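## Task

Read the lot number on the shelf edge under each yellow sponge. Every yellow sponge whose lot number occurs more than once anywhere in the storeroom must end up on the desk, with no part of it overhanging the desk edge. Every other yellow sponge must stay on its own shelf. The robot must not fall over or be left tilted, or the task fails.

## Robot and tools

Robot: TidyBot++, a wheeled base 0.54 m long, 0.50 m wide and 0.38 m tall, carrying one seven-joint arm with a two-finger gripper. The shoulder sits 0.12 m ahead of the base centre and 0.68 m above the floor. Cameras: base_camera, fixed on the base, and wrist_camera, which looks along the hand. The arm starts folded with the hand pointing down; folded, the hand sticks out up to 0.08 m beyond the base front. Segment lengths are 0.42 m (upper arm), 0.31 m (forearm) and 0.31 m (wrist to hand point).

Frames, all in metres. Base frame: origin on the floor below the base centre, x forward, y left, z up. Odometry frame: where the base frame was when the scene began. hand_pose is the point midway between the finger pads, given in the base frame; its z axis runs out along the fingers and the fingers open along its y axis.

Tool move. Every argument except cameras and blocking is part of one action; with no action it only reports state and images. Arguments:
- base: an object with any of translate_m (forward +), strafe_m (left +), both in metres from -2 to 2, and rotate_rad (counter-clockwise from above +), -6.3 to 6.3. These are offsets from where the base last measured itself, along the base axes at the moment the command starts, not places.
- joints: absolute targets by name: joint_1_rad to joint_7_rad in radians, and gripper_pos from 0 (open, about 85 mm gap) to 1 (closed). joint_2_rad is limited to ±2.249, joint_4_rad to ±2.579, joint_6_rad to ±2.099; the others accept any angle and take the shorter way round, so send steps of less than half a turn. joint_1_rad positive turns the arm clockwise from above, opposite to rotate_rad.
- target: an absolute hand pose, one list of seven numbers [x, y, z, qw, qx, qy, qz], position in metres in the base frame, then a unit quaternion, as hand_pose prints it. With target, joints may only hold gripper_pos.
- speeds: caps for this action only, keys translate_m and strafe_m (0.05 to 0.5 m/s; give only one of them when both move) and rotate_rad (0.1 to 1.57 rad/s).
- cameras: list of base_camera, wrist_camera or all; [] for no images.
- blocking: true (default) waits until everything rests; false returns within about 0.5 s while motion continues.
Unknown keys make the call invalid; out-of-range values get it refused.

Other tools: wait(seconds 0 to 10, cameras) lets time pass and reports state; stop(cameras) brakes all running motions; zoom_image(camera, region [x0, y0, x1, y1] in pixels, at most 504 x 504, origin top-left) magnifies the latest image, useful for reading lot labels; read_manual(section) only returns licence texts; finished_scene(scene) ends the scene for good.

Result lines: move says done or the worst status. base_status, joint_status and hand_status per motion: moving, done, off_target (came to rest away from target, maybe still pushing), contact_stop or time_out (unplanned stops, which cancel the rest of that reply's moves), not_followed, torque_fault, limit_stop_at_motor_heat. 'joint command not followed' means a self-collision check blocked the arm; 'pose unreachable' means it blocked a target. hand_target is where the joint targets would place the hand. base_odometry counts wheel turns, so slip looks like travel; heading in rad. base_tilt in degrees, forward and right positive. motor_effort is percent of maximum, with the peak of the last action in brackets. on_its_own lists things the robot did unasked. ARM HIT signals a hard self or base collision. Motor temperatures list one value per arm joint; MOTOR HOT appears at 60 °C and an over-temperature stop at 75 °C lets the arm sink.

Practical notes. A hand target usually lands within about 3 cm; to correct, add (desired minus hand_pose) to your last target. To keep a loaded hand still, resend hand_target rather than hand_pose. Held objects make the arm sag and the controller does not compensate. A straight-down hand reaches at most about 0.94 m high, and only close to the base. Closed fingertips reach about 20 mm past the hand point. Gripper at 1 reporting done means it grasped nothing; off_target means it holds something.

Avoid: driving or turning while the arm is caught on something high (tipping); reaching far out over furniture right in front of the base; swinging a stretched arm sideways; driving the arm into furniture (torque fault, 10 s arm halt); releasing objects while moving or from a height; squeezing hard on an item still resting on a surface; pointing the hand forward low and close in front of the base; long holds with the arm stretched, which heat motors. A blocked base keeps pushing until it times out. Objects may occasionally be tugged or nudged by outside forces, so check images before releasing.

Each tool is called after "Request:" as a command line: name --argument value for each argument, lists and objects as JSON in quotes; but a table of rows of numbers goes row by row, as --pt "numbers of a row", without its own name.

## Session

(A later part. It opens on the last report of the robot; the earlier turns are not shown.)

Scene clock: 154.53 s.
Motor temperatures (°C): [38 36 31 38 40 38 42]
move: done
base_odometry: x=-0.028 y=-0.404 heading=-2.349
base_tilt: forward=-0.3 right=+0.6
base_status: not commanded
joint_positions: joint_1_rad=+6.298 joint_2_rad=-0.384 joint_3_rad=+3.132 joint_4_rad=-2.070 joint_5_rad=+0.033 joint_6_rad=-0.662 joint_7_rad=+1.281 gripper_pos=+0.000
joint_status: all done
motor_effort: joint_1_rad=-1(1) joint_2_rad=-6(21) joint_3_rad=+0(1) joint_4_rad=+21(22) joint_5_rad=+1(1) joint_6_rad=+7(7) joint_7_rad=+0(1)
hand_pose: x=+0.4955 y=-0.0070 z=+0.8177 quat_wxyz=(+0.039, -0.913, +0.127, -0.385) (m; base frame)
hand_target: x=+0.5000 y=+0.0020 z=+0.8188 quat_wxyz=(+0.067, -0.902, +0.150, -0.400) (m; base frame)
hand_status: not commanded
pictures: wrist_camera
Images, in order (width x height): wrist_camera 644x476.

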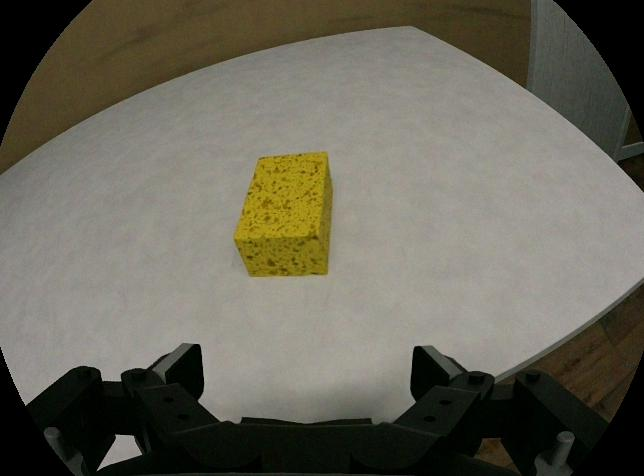

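Request:
move --joints '{"joint_2_rad": -0.8, "joint_4_rad": -2.5, "joint_6_rad": -0.3}' --cameras '["wrist_camera"]'

Request:
move --base '{"strafe_m": -1.264, "rotate_rad": -1.571}' --speeds '{"strafe_m": 0.4, "rotate_rad": 0.8}' --cameras '["wrist_camera"]'

Scene clock: 157.57 s.
Motor temperatures (°C): [38 36 31 38 40 38 42]
move: done
base_odometry: x=-0.028 y=-0.404 heading=-2.349
base_tilt: forward=-0.4 right=+0.6
base_status: not commanded
joint_positions: joint_1_rad=+6.298 joint_2_rad=-0.785 joint_3_rad=+3.132 joint_4_rad=-2.470 joint_5_rad=+0.033 joint_6_rad=-0.362 joint_7_rad=+1.281 gripper_pos=+0.000
joint_status: all done
motor_effort: joint_1_rad=+0(1) joint_2_rad=+4(8) joint_3_rad=+1(1) joint_4_rad=+22(23) joint_5_rad=+1(1) joint_6_rad=+8(9) joint_7_rad=+0(1)
hand_pose: x=+0.4105 y=-0.0040 z=+0.8008 quat_wxyz=(+0.057, -0.846, +0.115, -0.517) (m; base frame)
hand_target: x=+0.4119 y=+0.0018 z=+0.8049 quat_wxyz=(+0.089, -0.830, +0.138, -0.533) (m; base frame)
hand_status: not commanded
pictures: wrist_camera
Images, in order (width x height): wrist_camera 644x476.

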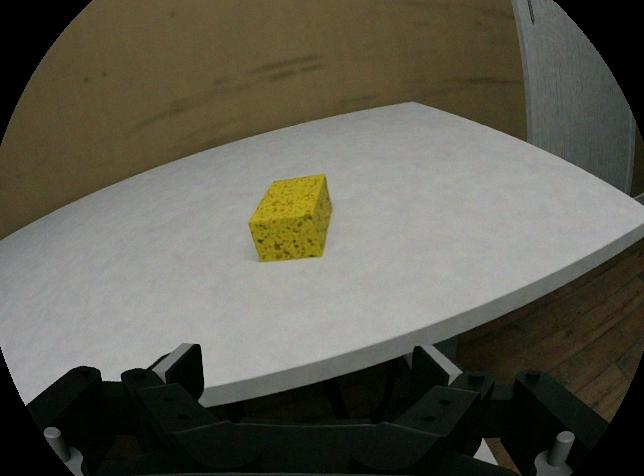

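Scene clock: 161.80 s.
Motor temperatures (°C): [38 36 31 38 40 38 42]
move: done
base_odometry: x=-0.928 y=+0.484 heading=+2.362
base_tilt: forward=-0.4 right=+0.6
base_status: done
joint_positions: joint_1_rad=+6.298 joint_2_rad=-0.788 joint_3_rad=+3.133 joint_4_rad=-2.470 joint_5_rad=+0.033 joint_6_rad=-0.357 joint_7_rad=+1.281 gripper_pos=+0.000
joint_status: not commanded
motor_effort: joint_1_rad=-1(1) joint_2_rad=+5(6) joint_3_rad=+1(3) joint_4_rad=+22(23) joint_5_rad=+1(2) joint_6_rad=+8(9) joint_7_rad=+0(1)
hand_pose: x=+0.4108 y=-0.0039 z=+0.8028 quat_wxyz=(+0.058, -0.844, +0.115, -0.520) (m; base frame)
hand_target: x=+0.4119 y=+0.0018 z=+0.8049 quat_wxyz=(+0.089, -0.830, +0.138, -0.533) (m; base frame)
hand_status: not commanded
pictures: wrist_camera
Images, in order (width x height): wrist_camera 644x476.

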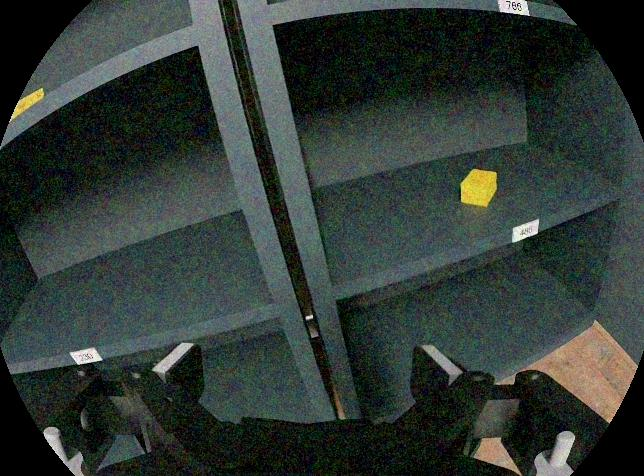

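Request:
zoom_image --camera "wrist_camera" --region '[490, 200, 570, 260]'

Request:
zoom_image --camera "wrist_camera" --region '[480, 0, 560, 30]'

Request:
move --base '{"strafe_m": 0.49}' --joints '{"joint_6_rad": 0.14, "joint_7_rad": 1.57}' --speeds '{"strafe_m": 0.35}' --cameras '["wrist_camera"]'

Scaled by 6.300.

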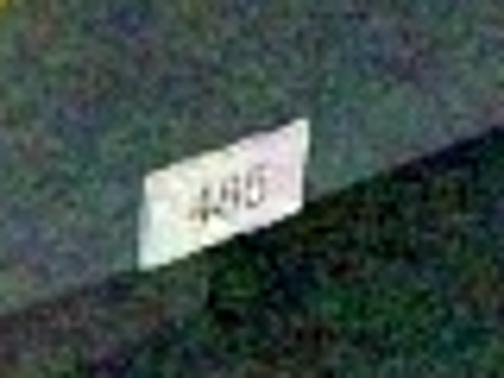

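Scaled by 6.300.

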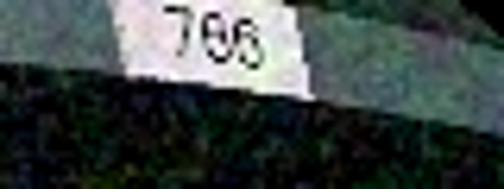

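Scene clock: 164.33 s.
Motor temperatures (°C): [38 36 31 38 40 38 42]
move: done
base_odometry: x=-1.272 y=+0.135 heading=+2.362
base_tilt: forward=-0.3 right=+0.6
base_status: done
joint_positions: joint_1_rad=+6.297 joint_2_rad=-0.788 joint_3_rad=+3.133 joint_4_rad=-2.479 joint_5_rad=+0.033 joint_6_rad=+0.081 joint_7_rad=+1.540 gripper_pos=+0.000
joint_status: all done
motor_effort: joint_1_rad=-1(1) joint_2_rad=+4(6) joint_3_rad=+1(3) joint_4_rad=+23(24) joint_5_rad=+1(1) joint_6_rad=+9(10) joint_7_rad=+0(1)
hand_pose: x=+0.4438 y=+0.0010 z=+0.9284 quat_wxyz=(-0.005, -0.721, -0.001, -0.693) (m; base frame)
hand_target: x=+0.4402 y=+0.0020 z=+0.9378 quat_wxyz=(+0.000, -0.703, -0.001, -0.711) (m; base frame)
hand_status: not commanded
pictures: wrist_camera
Images, in order (width x height): wrist_camera 644x476.

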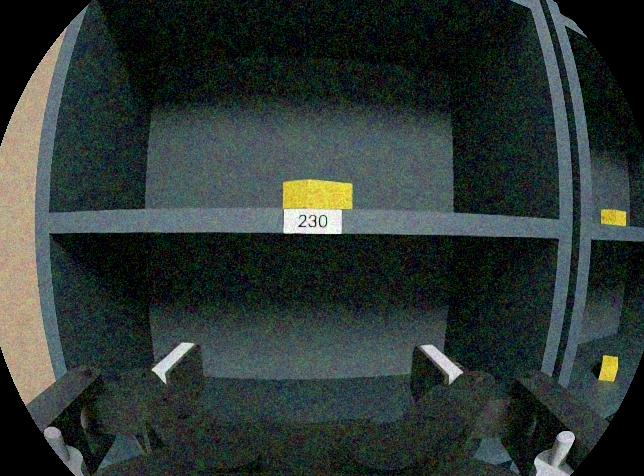

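Request:
zoom_image --camera "wrist_camera" --region '[262, 160, 372, 240]'

Scaled by 4.582.

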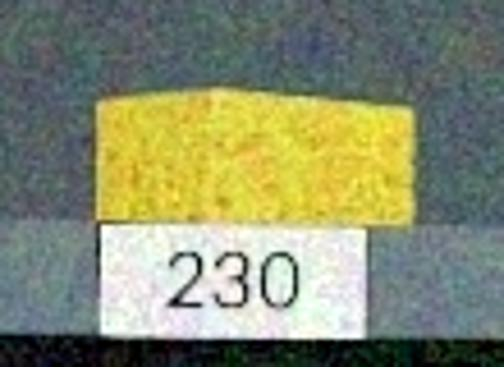

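Request:
move --base '{"strafe_m": 0.39}' --joints '{"joint_1_rad": 0.785, "joint_2_rad": 0.2, "joint_4_rad": -0.63, "joint_6_rad": -1.54}' --speeds '{"strafe_m": 0.3}'

Scene clock: 171.10 s.
Motor temperatures (°C): [38 36 31 38 40 38 42]
move: done
base_odometry: x=-1.547 y=-0.142 heading=+2.361
base_tilt: forward=-0.3 right=+0.6
base_status: done
joint_positions: joint_1_rad=+7.050 joint_2_rad=+0.173 joint_3_rad=+3.134 joint_4_rad=-0.652 joint_5_rad=+0.033 joint_6_rad=-1.482 joint_7_rad=+1.540 gripper_pos=+0.000
joint_status: all done
motor_effort: joint_1_rad=+0(2) joint_2_rad=-22(23) joint_3_rad=+0(4) joint_4_rad=+17(24) joint_5_rad=+1(2) joint_6_rad=+7(10) joint_7_rad=+0(1)
hand_pose: x=+0.4996 y=-0.3746 z=+1.1008 quat_wxyz=(-0.159, -0.841, +0.357, -0.373) (m; base frame)
hand_target: x=+0.4972 y=-0.3750 z=+1.0832 quat_wxyz=(-0.143, -0.856, +0.354, -0.348) (m; base frame)
hand_status: not commanded
pictures: base_camera, wrist_camera
Images, in order (width x height): base_camera 644x364, wrist_camera 644x476.

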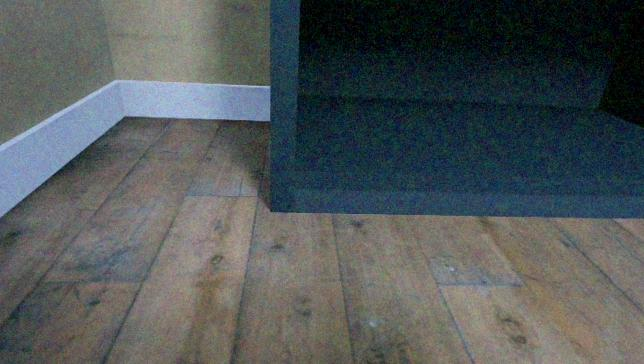

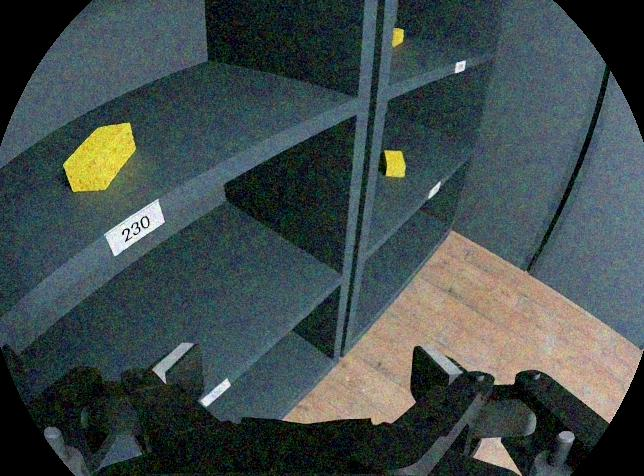

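Request:
zoom_image --camera "wrist_camera" --region '[40, 100, 180, 260]'

Scaled by 3.150.

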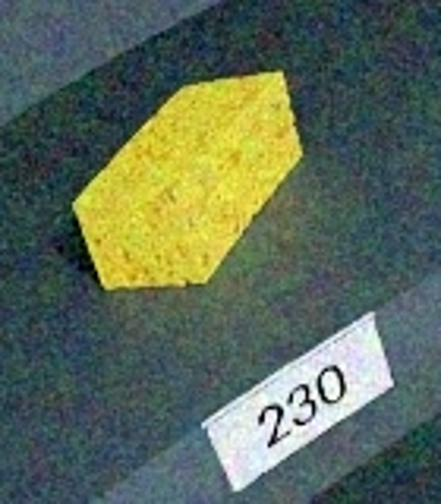

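Request:
move --joints '{"joint_2_rad": -0.8, "joint_4_rad": -2.5, "joint_6_rad": 0.14}' --cameras '[]'

Request:
move --joints '{"joint_1_rad": 3.0}' --cameras '["wrist_camera"]'

Scene clock: 178.17 s.
Motor temperatures (°C): [38 36 31 38 40 38 42]
move: done
base_odometry: x=-1.547 y=-0.142 heading=+2.361
base_tilt: forward=-0.4 right=+0.6
base_status: not commanded
joint_positions: joint_1_rad=+7.050 joint_2_rad=-0.783 joint_3_rad=+3.134 joint_4_rad=-2.470 joint_5_rad=+0.033 joint_6_rad=+0.078 joint_7_rad=+1.540 gripper_pos=+0.000
joint_status: all done
motor_effort: joint_1_rad=+0(1) joint_2_rad=+3(23) joint_3_rad=+1(1) joint_4_rad=+23(24) joint_5_rad=+1(1) joint_6_rad=+9(10) joint_7_rad=+0(1)
hand_pose: x=+0.3577 y=-0.2228 z=+0.9316 quat_wxyz=(-0.259, -0.670, +0.264, -0.643) (m; base frame)
hand_target: x=+0.3476 y=-0.2256 z=+0.9378 quat_wxyz=(-0.272, -0.650, +0.269, -0.657) (m; base frame)
hand_status: not commanded
pictures: none
No camera images: "cameras" was empty.

Scene clock: 181.43 s.
Motor temperatures (°C): [38 36 31 38 40 38 42]
move: done
base_odometry: x=-1.547 y=-0.142 heading=+2.361
base_tilt: forward=-0.4 right=+0.6
base_status: not commanded
joint_positions: joint_1_rad=+9.265 joint_2_rad=-0.783 joint_3_rad=+3.134 joint_4_rad=-2.470 joint_5_rad=+0.033 joint_6_rad=+0.080 joint_7_rad=+1.540 gripper_pos=+0.000
joint_status: all done
motor_effort: joint_1_rad=+0(2) joint_2_rad=+4(5) joint_3_rad=+1(1) joint_4_rad=+22(23) joint_5_rad=+1(1) joint_6_rad=+9(10) joint_7_rad=+0(1)
hand_pose: x=-0.2025 y=-0.0572 z=+0.9323 quat_wxyz=(-0.692, -0.063, +0.717, -0.055) (m; base frame)
hand_target: x=-0.1987 y=-0.0473 z=+0.9378 quat_wxyz=(-0.709, -0.050, +0.701, -0.051) (m; base frame)
hand_status: not commanded
pictures: wrist_camera
Images, in order (width x height): wrist_camera 644x476.

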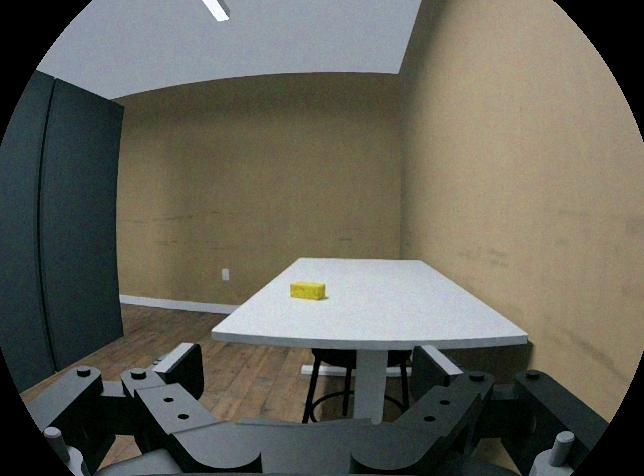

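Request:
move --joints '{"joint_1_rad": 3.25}' --cameras '["wrist_camera"]'

Request:
move --joints '{"joint_1_rad": 2.75}' --cameras '["wrist_camera"]'

Scene clock: 182.90 s.
Motor temperatures (°C): [38 36 31 38 40 38 42]
move: done
base_odometry: x=-1.547 y=-0.142 heading=+2.361
base_tilt: forward=-0.4 right=+0.6
base_status: not commanded
joint_positions: joint_1_rad=+9.515 joint_2_rad=-0.783 joint_3_rad=+3.134 joint_4_rad=-2.470 joint_5_rad=+0.033 joint_6_rad=+0.080 joint_7_rad=+1.540 gripper_pos=+0.000
joint_status: all done
motor_effort: joint_1_rad=+0(2) joint_2_rad=+3(5) joint_3_rad=+1(1) joint_4_rad=+23(23) joint_5_rad=+1(1) joint_6_rad=+9(9) joint_7_rad=+0(1)
hand_pose: x=-0.2066 y=+0.0243 z=+0.9323 quat_wxyz=(-0.693, +0.027, +0.719, +0.031) (m; base frame)
hand_target: x=-0.2005 y=+0.0328 z=+0.9378 quat_wxyz=(-0.710, +0.038, +0.702, +0.038) (m; base frame)
hand_status: not commanded
pictures: wrist_camera
Images, in order (width x height): wrist_camera 644x476.

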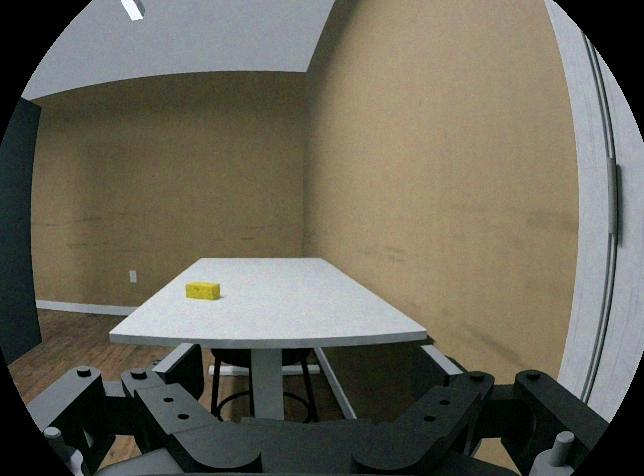

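Scene clock: 184.60 s.
Motor temperatures (°C): [38 36 31 38 40 38 42]
move: done
base_odometry: x=-1.547 y=-0.142 heading=+2.361
base_tilt: forward=-0.4 right=+0.6
base_status: not commanded
joint_positions: joint_1_rad=+9.051 joint_2_rad=-0.783 joint_3_rad=+3.134 joint_4_rad=-2.470 joint_5_rad=+0.033 joint_6_rad=+0.080 joint_7_rad=+1.540 gripper_pos=+0.000
joint_status: all done
motor_effort: joint_1_rad=+0(2) joint_2_rad=+4(5) joint_3_rad=+1(1) joint_4_rad=+22(23) joint_5_rad=+1(1) joint_6_rad=+9(10) joint_7_rad=+0(1)
hand_pose: x=-0.1831 y=-0.1239 z=+0.9323 quat_wxyz=(-0.682, -0.139, +0.706, -0.129) (m; base frame)
hand_target: x=-0.1771 y=-0.1244 z=+0.9378 quat_wxyz=(-0.697, -0.137, +0.690, -0.139) (m; base frame)
hand_status: not commanded
pictures: wrist_camera
Images, in order (width x height): wrist_camera 644x476.

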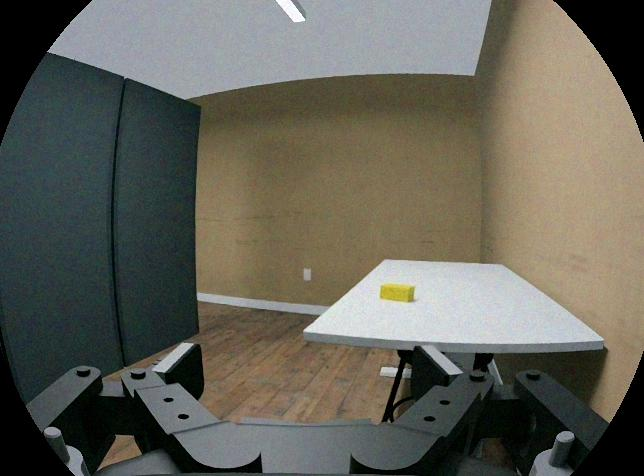

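Request:
move --joints '{"joint_1_rad": 3.0, "joint_7_rad": 3.14}' --cameras '["wrist_camera"]'

Request:
move --joints '{"joint_7_rad": 4.71}' --cameras '["wrist_camera"]'

Scene clock: 192.07 s.
Motor temperatures (°C): [38 36 31 38 40 38 42]
move: done
base_odometry: x=-1.547 y=-0.142 heading=+2.361
base_tilt: forward=-0.3 right=+0.6
base_status: not commanded
joint_positions: joint_1_rad=+9.267 joint_2_rad=-0.783 joint_3_rad=+3.134 joint_4_rad=-2.470 joint_5_rad=+0.033 joint_6_rad=+0.080 joint_7_rad=+3.098 gripper_pos=+0.000
joint_status: all done
motor_effort: joint_1_rad=+0(2) joint_2_rad=+4(5) joint_3_rad=+1(1) joint_4_rad=+22(23) joint_5_rad=+1(1) joint_6_rad=+9(10) joint_7_rad=+0(1)
hand_pose: x=-0.2026 y=-0.0565 z=+0.9324 quat_wxyz=(-0.531, -0.548, +0.467, +0.447) (m; base frame)
hand_target: x=-0.1987 y=-0.0473 z=+0.9378 quat_wxyz=(-0.537, -0.531, +0.461, +0.465) (m; base frame)
hand_status: not commanded
pictures: wrist_camera
Images, in order (width x height): wrist_camera 644x476.

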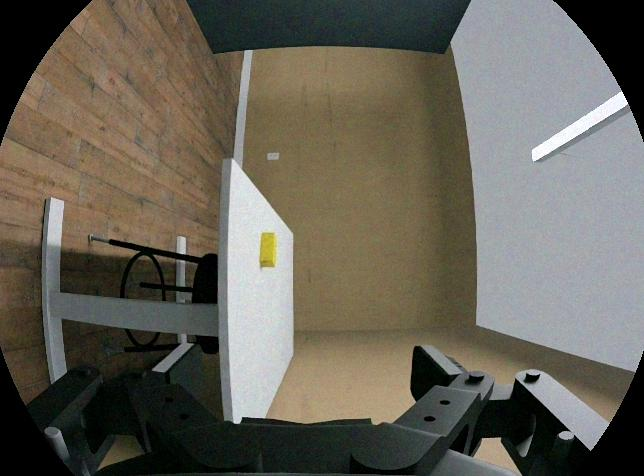

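Scene clock: 194.20 s.
Motor temperatures (°C): [38 36 31 38 40 38 42]
move: done
base_odometry: x=-1.547 y=-0.142 heading=+2.361
base_tilt: forward=-0.3 right=+0.6
base_status: not commanded
joint_positions: joint_1_rad=+9.267 joint_2_rad=-0.783 joint_3_rad=+3.134 joint_4_rad=-2.470 joint_5_rad=+0.033 joint_6_rad=+0.080 joint_7_rad=+4.669 gripper_pos=+0.000
joint_status: all done
motor_effort: joint_1_rad=+0(1) joint_2_rad=+4(5) joint_3_rad=+1(1) joint_4_rad=+23(23) joint_5_rad=+1(1) joint_6_rad=+9(10) joint_7_rad=+0(1)
hand_pose: x=-0.2026 y=-0.0565 z=+0.9324 quat_wxyz=(-0.059, -0.717, -0.058, +0.692) (m; base frame)
hand_target: x=-0.1987 y=-0.0473 z=+0.9378 quat_wxyz=(-0.051, -0.702, -0.050, +0.709) (m; base frame)
hand_status: not commanded
pictures: wrist_camera
Images, in order (width x height): wrist_camera 644x476.

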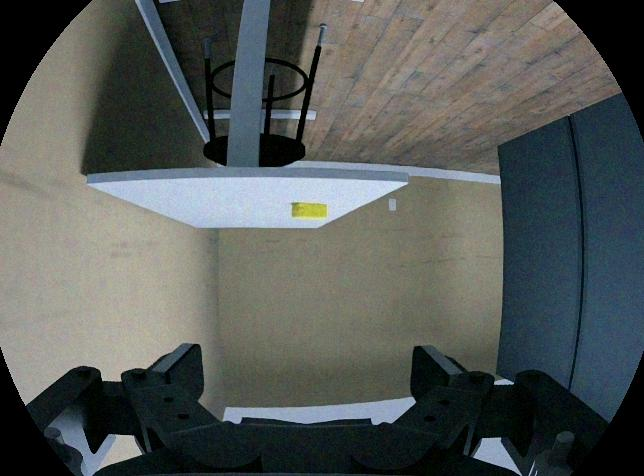

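Request:
move --joints '{"joint_7_rad": 3.14}' --cameras '[]'

Request:
move --joints '{"joint_1_rad": 1.2, "joint_7_rad": 1.57}' --cameras '[]'

Request:
move --joints '{"joint_1_rad": 0.785, "joint_2_rad": 0.2, "joint_4_rad": -0.63, "joint_6_rad": -1.54}' --cameras '[]'

Request:
move --base '{"translate_m": 0.33}' --speeds '{"translate_m": 0.2}'

Scene clock: 197.93 s.
Motor temperatures (°C): [38 36 31 38 40 38 42]
move: done
base_odometry: x=-1.547 y=-0.142 heading=+2.361
base_tilt: forward=-0.3 right=+0.6
base_status: not commanded
joint_positions: joint_1_rad=+9.267 joint_2_rad=-0.783 joint_3_rad=+3.134 joint_4_rad=-2.470 joint_5_rad=+0.033 joint_6_rad=+0.080 joint_7_rad=+3.181 gripper_pos=+0.000
joint_status: all done
motor_effort: joint_1_rad=-1(1) joint_2_rad=+4(5) joint_3_rad=+1(1) joint_4_rad=+22(23) joint_5_rad=+0(1) joint_6_rad=+9(9) joint_7_rad=+0(2)
hand_pose: x=-0.2026 y=-0.0565 z=+0.9324 quat_wxyz=(-0.512, -0.567, +0.443, +0.469) (m; base frame)
hand_target: x=-0.1987 y=-0.0473 z=+0.9378 quat_wxyz=(-0.537, -0.531, +0.461, +0.465) (m; base frame)
hand_status: not commanded
pictures: none
No camera images: "cameras" was empty.

Scene clock: 201.20 s.
Motor temperatures (°C): [38 36 31 38 40 38 42]
move: done
base_odometry: x=-1.547 y=-0.142 heading=+2.361
base_tilt: forward=-0.3 right=+0.6
base_status: not commanded
joint_positions: joint_1_rad=+7.502 joint_2_rad=-0.783 joint_3_rad=+3.134 joint_4_rad=-2.470 joint_5_rad=+0.033 joint_6_rad=+0.080 joint_7_rad=+1.613 gripper_pos=+0.000
joint_status: all done
motor_effort: joint_1_rad=+0(2) joint_2_rad=+4(5) joint_3_rad=+1(1) joint_4_rad=+23(23) joint_5_rad=+1(1) joint_6_rad=+9(10) joint_7_rad=+0(1)
hand_pose: x=+0.2365 y=-0.3047 z=+0.9324 quat_wxyz=(-0.418, -0.608, +0.385, -0.555) (m; base frame)
hand_target: x=+0.2372 y=-0.2986 z=+0.9378 quat_wxyz=(-0.401, -0.581, +0.397, -0.587) (m; base frame)
hand_status: not commanded
pictures: none
No camera images: "cameras" was empty.

Scene clock: 204.53 s.
Motor temperatures (°C): [38 36 31 38 40 38 42]
move: done
base_odometry: x=-1.547 y=-0.142 heading=+2.361
base_tilt: forward=-0.3 right=+0.6
base_status: not commanded
joint_positions: joint_1_rad=+7.087 joint_2_rad=+0.174 joint_3_rad=+3.134 joint_4_rad=-0.652 joint_5_rad=+0.033 joint_6_rad=-1.482 joint_7_rad=+1.611 gripper_pos=+0.000
joint_status: all done
motor_effort: joint_1_rad=+0(2) joint_2_rad=-23(23) joint_3_rad=+0(1) joint_4_rad=+17(24) joint_5_rad=+1(1) joint_6_rad=+7(10) joint_7_rad=+0(1)
hand_pose: x=+0.4856 y=-0.3889 z=+1.1002 quat_wxyz=(-0.179, -0.847, +0.343, -0.364) (m; base frame)
hand_target: x=+0.4972 y=-0.3750 z=+1.0832 quat_wxyz=(-0.143, -0.856, +0.354, -0.348) (m; base frame)
hand_status: not commanded
pictures: none
No camera images: "cameras" was empty.

Scene clock: 206.87 s.
Motor temperatures (°C): [38 36 31 38 40 38 42]
move: done
base_odometry: x=-1.782 y=+0.090 heading=+2.362
base_tilt: forward=-0.3 right=+0.6
base_status: done
joint_positions: joint_1_rad=+7.078 joint_2_rad=+0.187 joint_3_rad=+3.135 joint_4_rad=-0.649 joint_5_rad=+0.033 joint_6_rad=-1.486 joint_7_rad=+1.611 gripper_pos=+0.000
joint_status: not commanded
motor_effort: joint_1_rad=+0(4) joint_2_rad=-23(26) joint_3_rad=+0(2) joint_4_rad=+16(18) joint_5_rad=+1(1) joint_6_rad=+6(7) joint_7_rad=+0(1)
hand_pose: x=+0.4923 y=-0.3886 z=+1.0939 quat_wxyz=(-0.174, -0.852, +0.340, -0.359) (m; base frame)
hand_target: x=+0.4972 y=-0.3750 z=+1.0832 quat_wxyz=(-0.143, -0.856, +0.354, -0.348) (m; base frame)
hand_status: not commanded
pictures: base_camera, wrist_camera
Images, in order (width x height): base_camera 644x364, wrist_camera 644x476.

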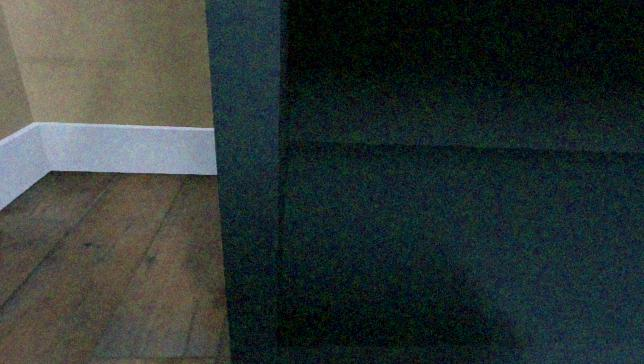

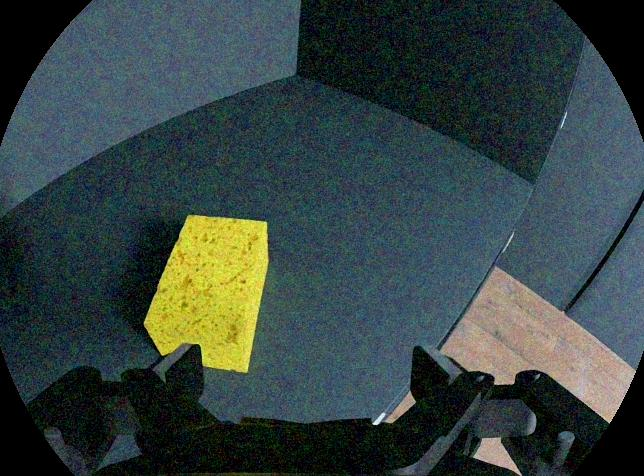

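Request:
move --base '{"translate_m": 0.105}' --joints '{"joint_1_rad": 0.815}' --speeds '{"translate_m": 0.1}' --cameras '["wrist_camera"]'

Scene clock: 209.30 s.
Motor temperatures (°C): [38 36 31 38 40 38 42]
move: done
base_odometry: x=-1.856 y=+0.164 heading=+2.362
base_tilt: forward=-0.3 right=+0.6
base_status: done
joint_positions: joint_1_rad=+7.091 joint_2_rad=+0.188 joint_3_rad=+3.135 joint_4_rad=-0.648 joint_5_rad=+0.033 joint_6_rad=-1.487 joint_7_rad=+1.611 gripper_pos=+0.000
joint_status: all done
motor_effort: joint_1_rad=+0(2) joint_2_rad=-23(25) joint_3_rad=+0(1) joint_4_rad=+17(17) joint_5_rad=+1(2) joint_6_rad=+7(7) joint_7_rad=+0(1)
hand_pose: x=+0.4872 y=-0.3937 z=+1.0932 quat_wxyz=(-0.176, -0.850, +0.346, -0.357) (m; base frame)
hand_target: x=+0.4858 y=-0.3862 z=+1.0832 quat_wxyz=(-0.149, -0.851, +0.367, -0.346) (m; base frame)
hand_status: not commanded
pictures: wrist_camera
Images, in order (width x height): wrist_camera 644x476.

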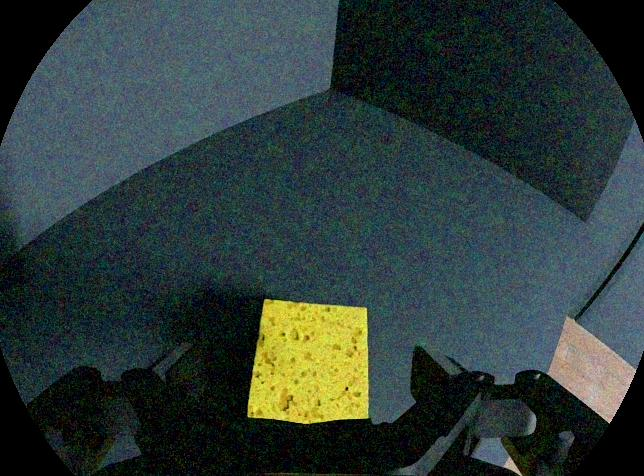

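Request:
move --joints '{"joint_2_rad": 0.175, "joint_4_rad": -0.831, "joint_6_rad": -1.318, "joint_7_rad": 1.47}' --cameras '["wrist_camera"]'

Scene clock: 211.27 s.
Motor temperatures (°C): [38 36 31 38 40 38 42]
move: done
base_odometry: x=-1.856 y=+0.164 heading=+2.362
base_tilt: forward=-0.3 right=+0.6
base_status: not commanded
joint_positions: joint_1_rad=+7.091 joint_2_rad=+0.179 joint_3_rad=+3.135 joint_4_rad=-0.804 joint_5_rad=+0.033 joint_6_rad=-1.377 joint_7_rad=+1.513 gripper_pos=+0.000
joint_status: all done
motor_effort: joint_1_rad=+0(1) joint_2_rad=-24(26) joint_3_rad=+0(0) joint_4_rad=+18(19) joint_5_rad=+1(1) joint_6_rad=+6(7) joint_7_rad=-1(2)
hand_pose: x=+0.4989 y=-0.4054 z=+1.0491 quat_wxyz=(-0.153, -0.839, +0.388, -0.349) (m; base frame)
hand_target: x=+0.5087 y=-0.4103 z=+1.0515 quat_wxyz=(-0.139, -0.823, +0.405, -0.373) (m; base frame)
hand_status: not commanded
pictures: wrist_camera
Images, in order (width x height): wrist_camera 644x476.

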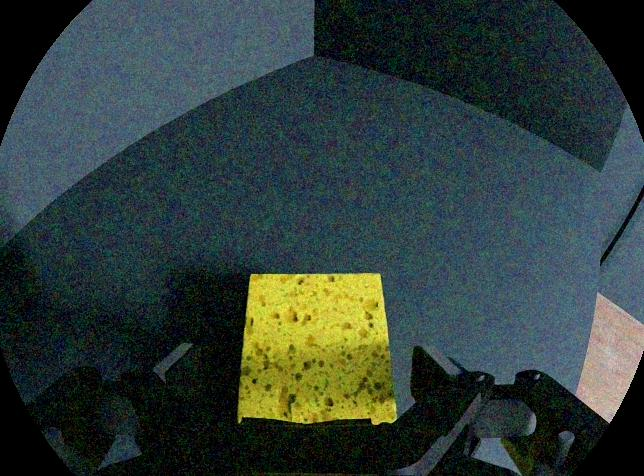

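Request:
move --joints '{"joint_1_rad": 0.835, "joint_2_rad": 0.157, "joint_4_rad": -0.893, "joint_6_rad": -1.271}' --cameras '["wrist_camera"]'

Scene clock: 212.77 s.
Motor temperatures (°C): [38 36 31 38 40 38 42]
move: done
base_odometry: x=-1.856 y=+0.164 heading=+2.362
base_tilt: forward=-0.3 right=+0.6
base_status: not commanded
joint_positions: joint_1_rad=+7.102 joint_2_rad=+0.161 joint_3_rad=+3.135 joint_4_rad=-0.865 joint_5_rad=+0.033 joint_6_rad=-1.331 joint_7_rad=+1.511 gripper_pos=+0.000
joint_status: all done
motor_effort: joint_1_rad=+0(1) joint_2_rad=-24(25) joint_3_rad=+0(0) joint_4_rad=+19(19) joint_5_rad=+1(1) joint_6_rad=+6(7) joint_7_rad=+0(1)
hand_pose: x=+0.4951 y=-0.4099 z=+1.0395 quat_wxyz=(-0.155, -0.837, +0.392, -0.349) (m; base frame)
hand_target: x=+0.5006 y=-0.4183 z=+1.0416 quat_wxyz=(-0.143, -0.819, +0.413, -0.372) (m; base frame)
hand_status: not commanded
pictures: wrist_camera
Images, in order (width x height): wrist_camera 644x476.

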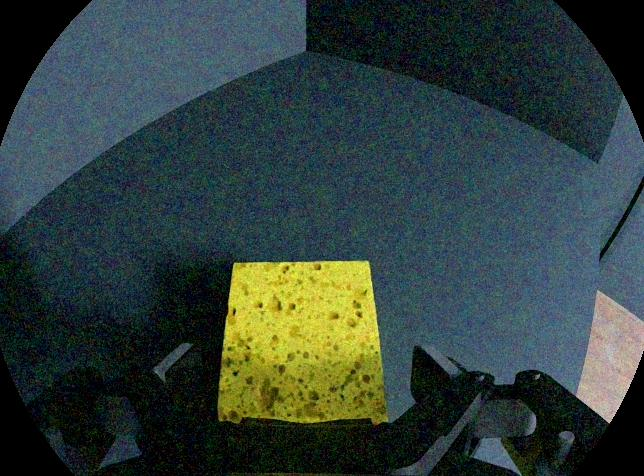

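Request:
move --joints '{"joint_2_rad": 0.1436, "joint_4_rad": -0.938, "joint_6_rad": -1.238}' --cameras '["wrist_camera"]'

Scene clock: 213.80 s.
Motor temperatures (°C): [38 36 31 38 40 38 42]
move: done
base_odometry: x=-1.856 y=+0.164 heading=+2.362
base_tilt: forward=-0.3 right=+0.6
base_status: not commanded
joint_positions: joint_1_rad=+7.102 joint_2_rad=+0.148 joint_3_rad=+3.135 joint_4_rad=-0.911 joint_5_rad=+0.033 joint_6_rad=-1.297 joint_7_rad=+1.511 gripper_pos=+0.000
joint_status: all done
motor_effort: joint_1_rad=+0(1) joint_2_rad=-23(25) joint_3_rad=+0(0) joint_4_rad=+19(20) joint_5_rad=+1(1) joint_6_rad=+6(7) joint_7_rad=+0(1)
hand_pose: x=+0.4951 y=-0.4097 z=+1.0322 quat_wxyz=(-0.156, -0.836, +0.392, -0.350) (m; base frame)
hand_target: x=+0.5003 y=-0.4179 z=+1.0340 quat_wxyz=(-0.143, -0.819, +0.413, -0.373) (m; base frame)
hand_status: not commanded
pictures: wrist_camera
Images, in order (width x height): wrist_camera 644x476.

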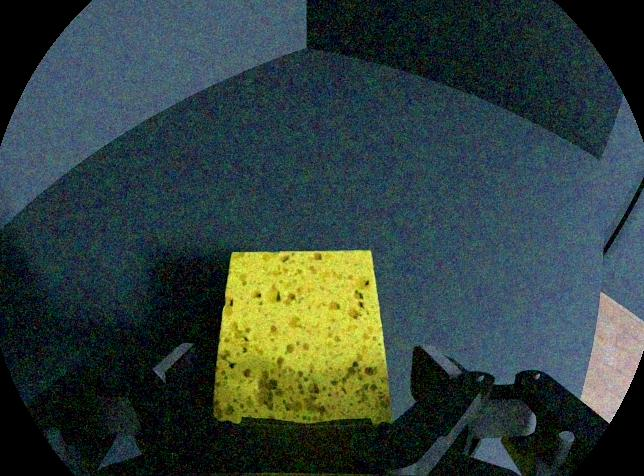

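Request:
move --joints '{"joint_2_rad": 0.136, "joint_4_rad": -0.97, "joint_6_rad": -1.215}' --cameras '["wrist_camera"]'

Scene clock: 214.60 s.
Motor temperatures (°C): [38 36 31 38 40 38 42]
move: done
base_odometry: x=-1.856 y=+0.164 heading=+2.362
base_tilt: forward=-0.3 right=+0.6
base_status: not commanded
joint_positions: joint_1_rad=+7.102 joint_2_rad=+0.140 joint_3_rad=+3.135 joint_4_rad=-0.943 joint_5_rad=+0.033 joint_6_rad=-1.273 joint_7_rad=+1.511 gripper_pos=+0.000
joint_status: all done
motor_effort: joint_1_rad=-1(1) joint_2_rad=-23(24) joint_3_rad=+0(0) joint_4_rad=+19(20) joint_5_rad=+1(1) joint_6_rad=+6(7) joint_7_rad=+0(0)
hand_pose: x=+0.4953 y=-0.4098 z=+1.0259 quat_wxyz=(-0.156, -0.837, +0.392, -0.350) (m; base frame)
hand_target: x=+0.5003 y=-0.4179 z=+1.0273 quat_wxyz=(-0.143, -0.819, +0.413, -0.372) (m; base frame)
hand_status: not commanded
pictures: wrist_camera
Images, in order (width x height): wrist_camera 644x476.

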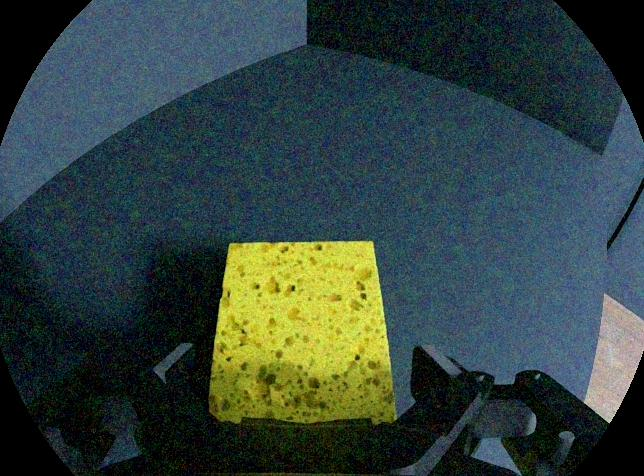

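Request:
move --joints '{"gripper_pos": 0.3}' --cameras '["wrist_camera"]'

Request:
move --joints '{"gripper_pos": 0.4}' --cameras '["wrist_camera"]'

Scene clock: 215.57 s.
Motor temperatures (°C): [38 36 31 38 40 38 42]
move: done
base_odometry: x=-1.856 y=+0.164 heading=+2.362
base_tilt: forward=-0.3 right=+0.6
base_status: not commanded
joint_positions: joint_1_rad=+7.102 joint_2_rad=+0.140 joint_3_rad=+3.135 joint_4_rad=-0.943 joint_5_rad=+0.033 joint_6_rad=-1.273 joint_7_rad=+1.511 gripper_pos=+0.300
joint_status: all done
motor_effort: joint_1_rad=+0(1) joint_2_rad=-23(24) joint_3_rad=+0(0) joint_4_rad=+19(20) joint_5_rad=+1(1) joint_6_rad=+6(7) joint_7_rad=+0(1)
hand_pose: x=+0.4953 y=-0.4098 z=+1.0260 quat_wxyz=(-0.156, -0.837, +0.391, -0.350) (m; base frame)
hand_target: x=+0.5003 y=-0.4179 z=+1.0273 quat_wxyz=(-0.143, -0.819, +0.413, -0.372) (m; base frame)
hand_status: not commanded
pictures: wrist_camera
Images, in order (width x height): wrist_camera 644x476.

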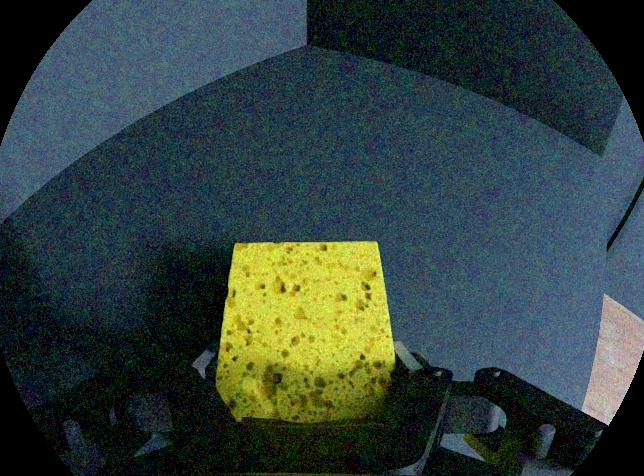

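Scene clock: 216.10 s.
Motor temperatures (°C): [38 36 31 38 40 38 42]
move: done
base_odometry: x=-1.856 y=+0.164 heading=+2.362
base_tilt: forward=-0.3 right=+0.6
base_status: not commanded
joint_positions: joint_1_rad=+7.102 joint_2_rad=+0.137 joint_3_rad=+3.135 joint_4_rad=-0.943 joint_5_rad=+0.033 joint_6_rad=-1.272 joint_7_rad=+1.511 gripper_pos=+0.376
joint_status: all done
motor_effort: joint_1_rad=+0(1) joint_2_rad=-24(24) joint_3_rad=+0(0) joint_4_rad=+20(20) joint_5_rad=+1(1) joint_6_rad=+6(7) joint_7_rad=+0(0)
hand_pose: x=+0.4948 y=-0.4093 z=+1.0274 quat_wxyz=(-0.156, -0.836, +0.391, -0.351) (m; base frame)
hand_target: x=+0.5003 y=-0.4179 z=+1.0273 quat_wxyz=(-0.143, -0.819, +0.413, -0.372) (m; base frame)
hand_status: not commanded
pictures: wrist_camera
Images, in order (width x height): wrist_camera 644x476.

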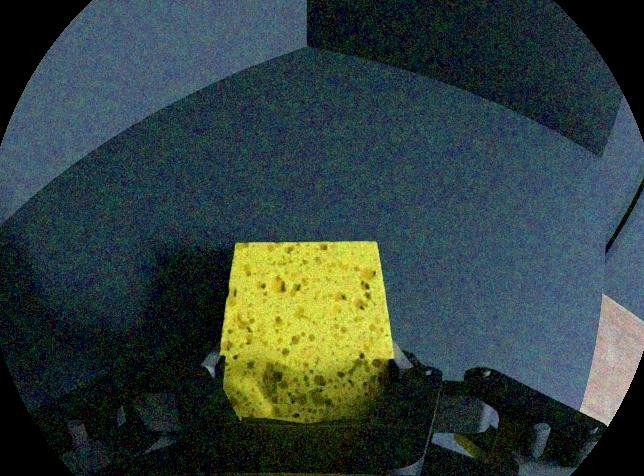

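Request:
move --cameras '["wrist_camera"]'

Scene clock: 217.63 s.
Motor temperatures (°C): [38 36 31 38 40 38 42]
base_odometry: x=-1.856 y=+0.164 heading=+2.362
base_tilt: forward=-0.3 right=+0.6
base_status: not commanded
joint_positions: joint_1_rad=+7.102 joint_2_rad=+0.137 joint_3_rad=+3.135 joint_4_rad=-0.943 joint_5_rad=+0.033 joint_6_rad=-1.272 joint_7_rad=+1.511 gripper_pos=+0.376
joint_status: all done
motor_effort: joint_1_rad=+0(1) joint_2_rad=-24(24) joint_3_rad=+0(0) joint_4_rad=+20(20) joint_5_rad=+1(1) joint_6_rad=+6(7) joint_7_rad=+0(0)
hand_pose: x=+0.4948 y=-0.4093 z=+1.0274 quat_wxyz=(-0.156, -0.836, +0.391, -0.351) (m; base frame)
hand_target: x=+0.5003 y=-0.4179 z=+1.0273 quat_wxyz=(-0.143, -0.819, +0.413, -0.372) (m; base frame)
hand_status: not commanded
pictures: wrist_camera
Images, in order (width x height): wrist_camera 644x476.

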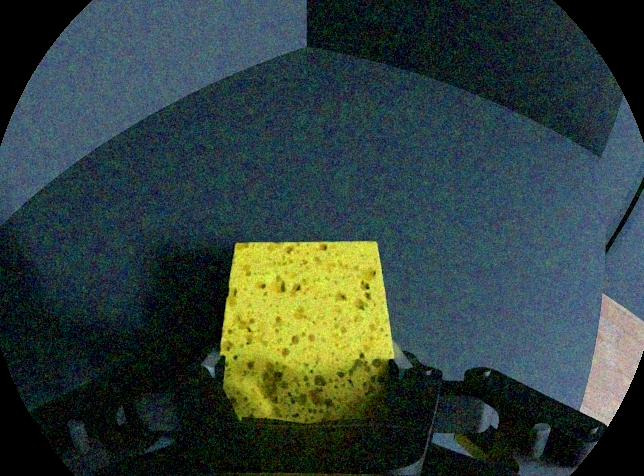

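Request:
move --joints '{"gripper_pos": 0.5}' --cameras '[]'

Request:
move --joints '{"joint_2_rad": 0.157, "joint_4_rad": -0.893, "joint_6_rad": -1.271}' --cameras '["wrist_camera"]'

Scene clock: 220.40 s.
Motor temperatures (°C): [38 36 30 38 40 38 42]
move: off_target
base_odometry: x=-1.856 y=+0.164 heading=+2.362
base_tilt: forward=-0.3 right=+0.6
base_status: not commanded
joint_positions: joint_1_rad=+7.102 joint_2_rad=+0.137 joint_3_rad=+3.135 joint_4_rad=-0.943 joint_5_rad=+0.033 joint_6_rad=-1.272 joint_7_rad=+1.511 gripper_pos=+0.376
joint_status: gripper_pos off_target (ended at +0.376, target +0.500)
motor_effort: joint_1_rad=-1(1) joint_2_rad=-23(24) joint_3_rad=+0(0) joint_4_rad=+19(20) joint_5_rad=+1(1) joint_6_rad=+6(7) joint_7_rad=+0(0)
hand_pose: x=+0.4948 y=-0.4093 z=+1.0274 quat_wxyz=(-0.156, -0.836, +0.391, -0.351) (m; base frame)
hand_target: x=+0.5003 y=-0.4179 z=+1.0273 quat_wxyz=(-0.143, -0.819, +0.413, -0.372) (m; base frame)
hand_status: not commanded
pictures: none
No camera images: "cameras" was empty.

Scene clock: 221.23 s.
Motor temperatures (°C): [38 36 30 38 40 38 42]
move: done
base_odometry: x=-1.856 y=+0.164 heading=+2.362
base_tilt: forward=-0.3 right=+0.6
base_status: not commanded
joint_positions: joint_1_rad=+7.102 joint_2_rad=+0.140 joint_3_rad=+3.135 joint_4_rad=-0.905 joint_5_rad=+0.033 joint_6_rad=-1.272 joint_7_rad=+1.511 gripper_pos=+0.376
joint_status: all done
motor_effort: joint_1_rad=-1(1) joint_2_rad=-23(25) joint_3_rad=+0(0) joint_4_rad=+19(21) joint_5_rad=+1(1) joint_6_rad=+6(7) joint_7_rad=-1(1)
hand_pose: x=+0.4970 y=-0.4116 z=+1.0453 quat_wxyz=(-0.162, -0.829, +0.389, -0.367) (m; base frame)
hand_target: x=+0.5006 y=-0.4183 z=+1.0416 quat_wxyz=(-0.143, -0.819, +0.413, -0.372) (m; base frame)
hand_status: not commanded
pictures: wrist_camera
Images, in order (width x height): wrist_camera 644x476.

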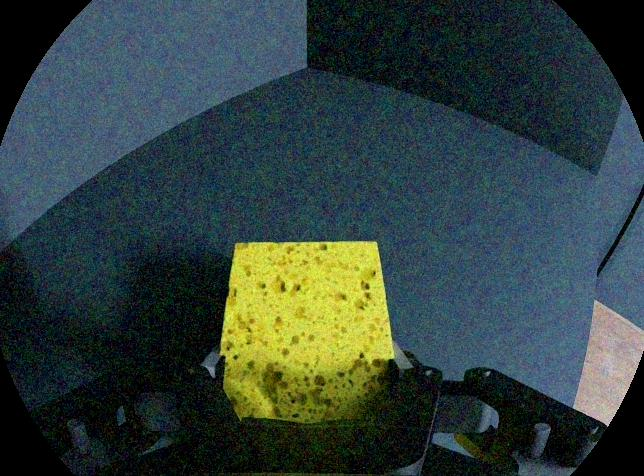

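Request:
move --joints '{"joint_2_rad": 0.175, "joint_4_rad": -0.831, "joint_6_rad": -1.318, "gripper_pos": 0.6}' --cameras '[]'

Request:
move --joints '{"joint_2_rad": 0.2, "joint_4_rad": -0.68, "joint_6_rad": -1.47}' --cameras '["wrist_camera"]'

Scene clock: 222.17 s.
Motor temperatures (°C): [38 36 30 38 40 38 42]
move: off_target
base_odometry: x=-1.856 y=+0.164 heading=+2.362
base_tilt: forward=-0.3 right=+0.6
base_status: not commanded
joint_positions: joint_1_rad=+7.102 joint_2_rad=+0.151 joint_3_rad=+3.135 joint_4_rad=-0.848 joint_5_rad=+0.033 joint_6_rad=-1.280 joint_7_rad=+1.511 gripper_pos=+0.376
joint_status: gripper_pos off_target (ended at +0.376, target +0.600); the others done
motor_effort: joint_1_rad=-1(1) joint_2_rad=-24(24) joint_3_rad=+0(0) joint_4_rad=+19(20) joint_5_rad=+1(1) joint_6_rad=+7(8) joint_7_rad=+0(1)
hand_pose: x=+0.5004 y=-0.4153 z=+1.0660 quat_wxyz=(-0.169, -0.822, +0.386, -0.383) (m; base frame)
hand_target: x=+0.5004 y=-0.4180 z=+1.0515 quat_wxyz=(-0.142, -0.819, +0.413, -0.371) (m; base frame)
hand_status: not commanded
pictures: none
No camera images: "cameras" was empty.

Scene clock: 223.23 s.
Motor temperatures (°C): [38 36 30 38 40 38 42]
move: done
base_odometry: x=-1.856 y=+0.164 heading=+2.362
base_tilt: forward=-0.3 right=+0.6
base_status: not commanded
joint_positions: joint_1_rad=+7.102 joint_2_rad=+0.173 joint_3_rad=+3.135 joint_4_rad=-0.699 joint_5_rad=+0.033 joint_6_rad=-1.412 joint_7_rad=+1.511 gripper_pos=+0.376
joint_status: all done
motor_effort: joint_1_rad=-1(1) joint_2_rad=-24(25) joint_3_rad=+0(0) joint_4_rad=+18(20) joint_5_rad=+1(1) joint_6_rad=+7(8) joint_7_rad=+0(1)
hand_pose: x=+0.4895 y=-0.4044 z=+1.0950 quat_wxyz=(-0.167, -0.822, +0.388, -0.381) (m; base frame)
hand_target: x=+0.4879 y=-0.4043 z=+1.0757 quat_wxyz=(-0.138, -0.824, +0.416, -0.360) (m; base frame)
hand_status: not commanded
pictures: wrist_camera
Images, in order (width x height): wrist_camera 644x476.

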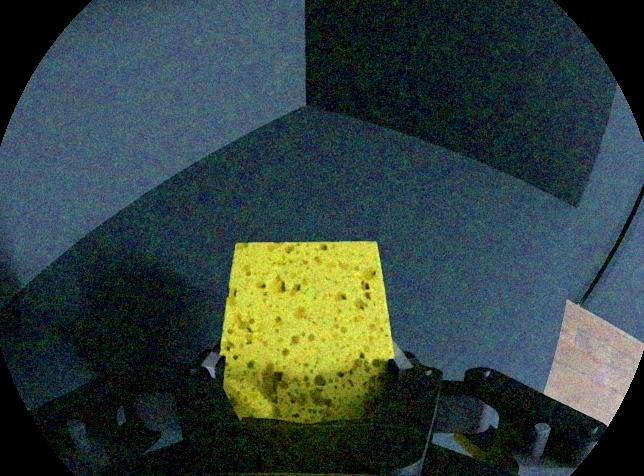

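Request:
move --base '{"translate_m": -0.43}' --speeds '{"translate_m": 0.25}' --cameras '["wrist_camera"]'

Request:
move --joints '{"joint_2_rad": -0.8, "joint_4_rad": -2.5, "joint_6_rad": -0.45}' --cameras '["wrist_camera"]'

Request:
move --joints '{"joint_1_rad": 0.0}' --cameras '["wrist_camera", "base_camera"]'

Scene clock: 226.03 s.
Motor temperatures (°C): [38 36 30 38 40 38 42]
move: done
base_odometry: x=-1.551 y=-0.139 heading=+2.362
base_tilt: forward=-0.3 right=+0.6
base_status: done
joint_positions: joint_1_rad=+7.111 joint_2_rad=+0.185 joint_3_rad=+3.135 joint_4_rad=-0.696 joint_5_rad=+0.033 joint_6_rad=-1.418 joint_7_rad=+1.511 gripper_pos=+0.376
joint_status: not commanded
motor_effort: joint_1_rad=-1(3) joint_2_rad=-24(27) joint_3_rad=+0(2) joint_4_rad=+17(19) joint_5_rad=+1(2) joint_6_rad=+7(8) joint_7_rad=+0(1)
hand_pose: x=+0.4882 y=-0.4106 z=+1.0880 quat_wxyz=(-0.166, -0.823, +0.393, -0.373) (m; base frame)
hand_target: x=+0.4879 y=-0.4043 z=+1.0757 quat_wxyz=(-0.138, -0.824, +0.416, -0.360) (m; base frame)
hand_status: not commanded
pictures: wrist_camera
Images, in order (width x height): wrist_camera 644x476.

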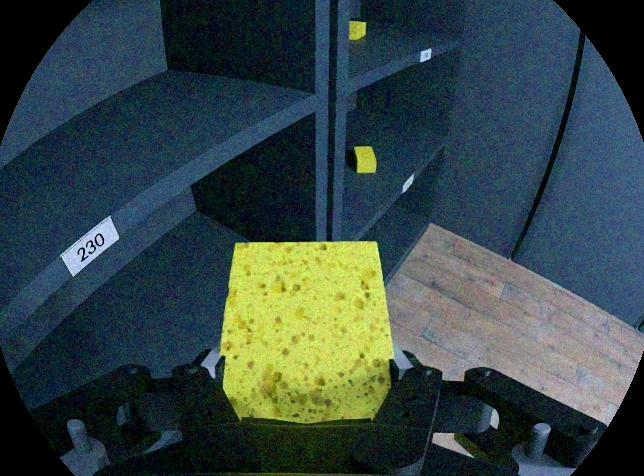

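Scene clock: 229.27 s.
Motor temperatures (°C): [38 36 30 38 40 38 42]
move: done
base_odometry: x=-1.551 y=-0.139 heading=+2.362
base_tilt: forward=-0.4 right=+0.6
base_status: not commanded
joint_positions: joint_1_rad=+7.111 joint_2_rad=-0.782 joint_3_rad=+3.135 joint_4_rad=-2.471 joint_5_rad=+0.033 joint_6_rad=-0.512 joint_7_rad=+1.511 gripper_pos=+0.376
joint_status: all done
motor_effort: joint_1_rad=-1(1) joint_2_rad=+5(25) joint_3_rad=+1(1) joint_4_rad=+22(23) joint_5_rad=+1(1) joint_6_rad=+8(9) joint_7_rad=-1(1)
hand_pose: x=+0.2981 y=-0.1981 z=+0.7596 quat_wxyz=(-0.183, -0.810, +0.372, -0.414) (m; base frame)
hand_target: x=+0.3018 y=-0.1993 z=+0.7640 quat_wxyz=(-0.171, -0.785, +0.396, -0.444) (m; base frame)
hand_status: not commanded
pictures: wrist_camera
Images, in order (width x height): wrist_camera 644x476.

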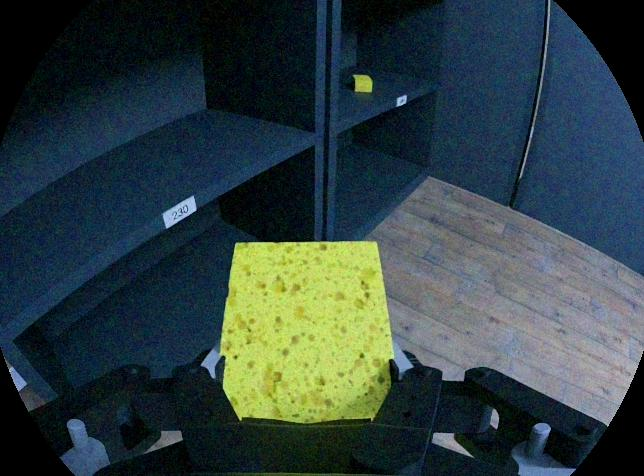

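Scene clock: 231.37 s.
Motor temperatures (°C): [38 36 30 38 40 38 42]
move: done
base_odometry: x=-1.551 y=-0.139 heading=+2.362
base_tilt: forward=-0.4 right=+0.6
base_status: not commanded
joint_positions: joint_1_rad=+6.302 joint_2_rad=-0.782 joint_3_rad=+3.135 joint_4_rad=-2.471 joint_5_rad=+0.033 joint_6_rad=-0.510 joint_7_rad=+1.511 gripper_pos=+0.376
joint_status: all done
motor_effort: joint_1_rad=+0(2) joint_2_rad=+5(6) joint_3_rad=+1(1) joint_4_rad=+22(22) joint_5_rad=+1(1) joint_6_rad=+7(8) joint_7_rad=+0(1)
hand_pose: x=+0.3863 y=-0.0072 z=+0.7600 quat_wxyz=(-0.005, -0.891, +0.023, -0.454) (m; base frame)
hand_target: x=+0.3894 y=+0.0017 z=+0.7640 quat_wxyz=(+0.024, -0.879, +0.044, -0.475) (m; base frame)
hand_status: not commanded
pictures: base_camera, wrist_camera
Images, in order (width x height): base_camera 644x364, wrist_camera 644x476.

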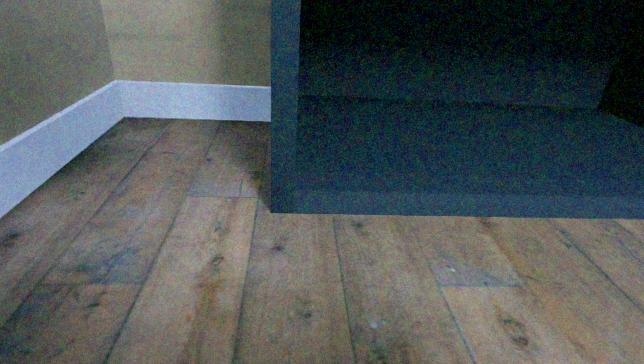

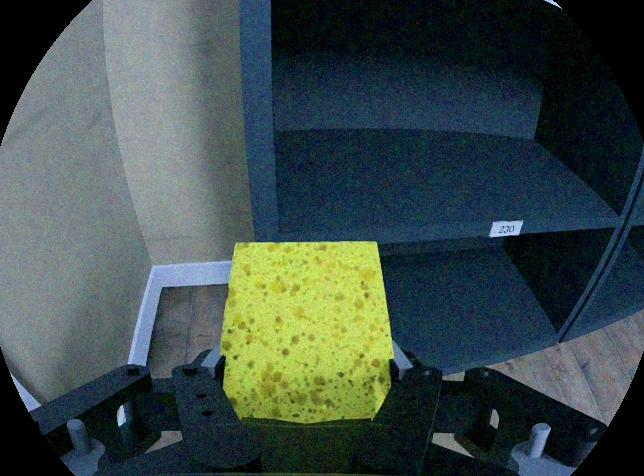

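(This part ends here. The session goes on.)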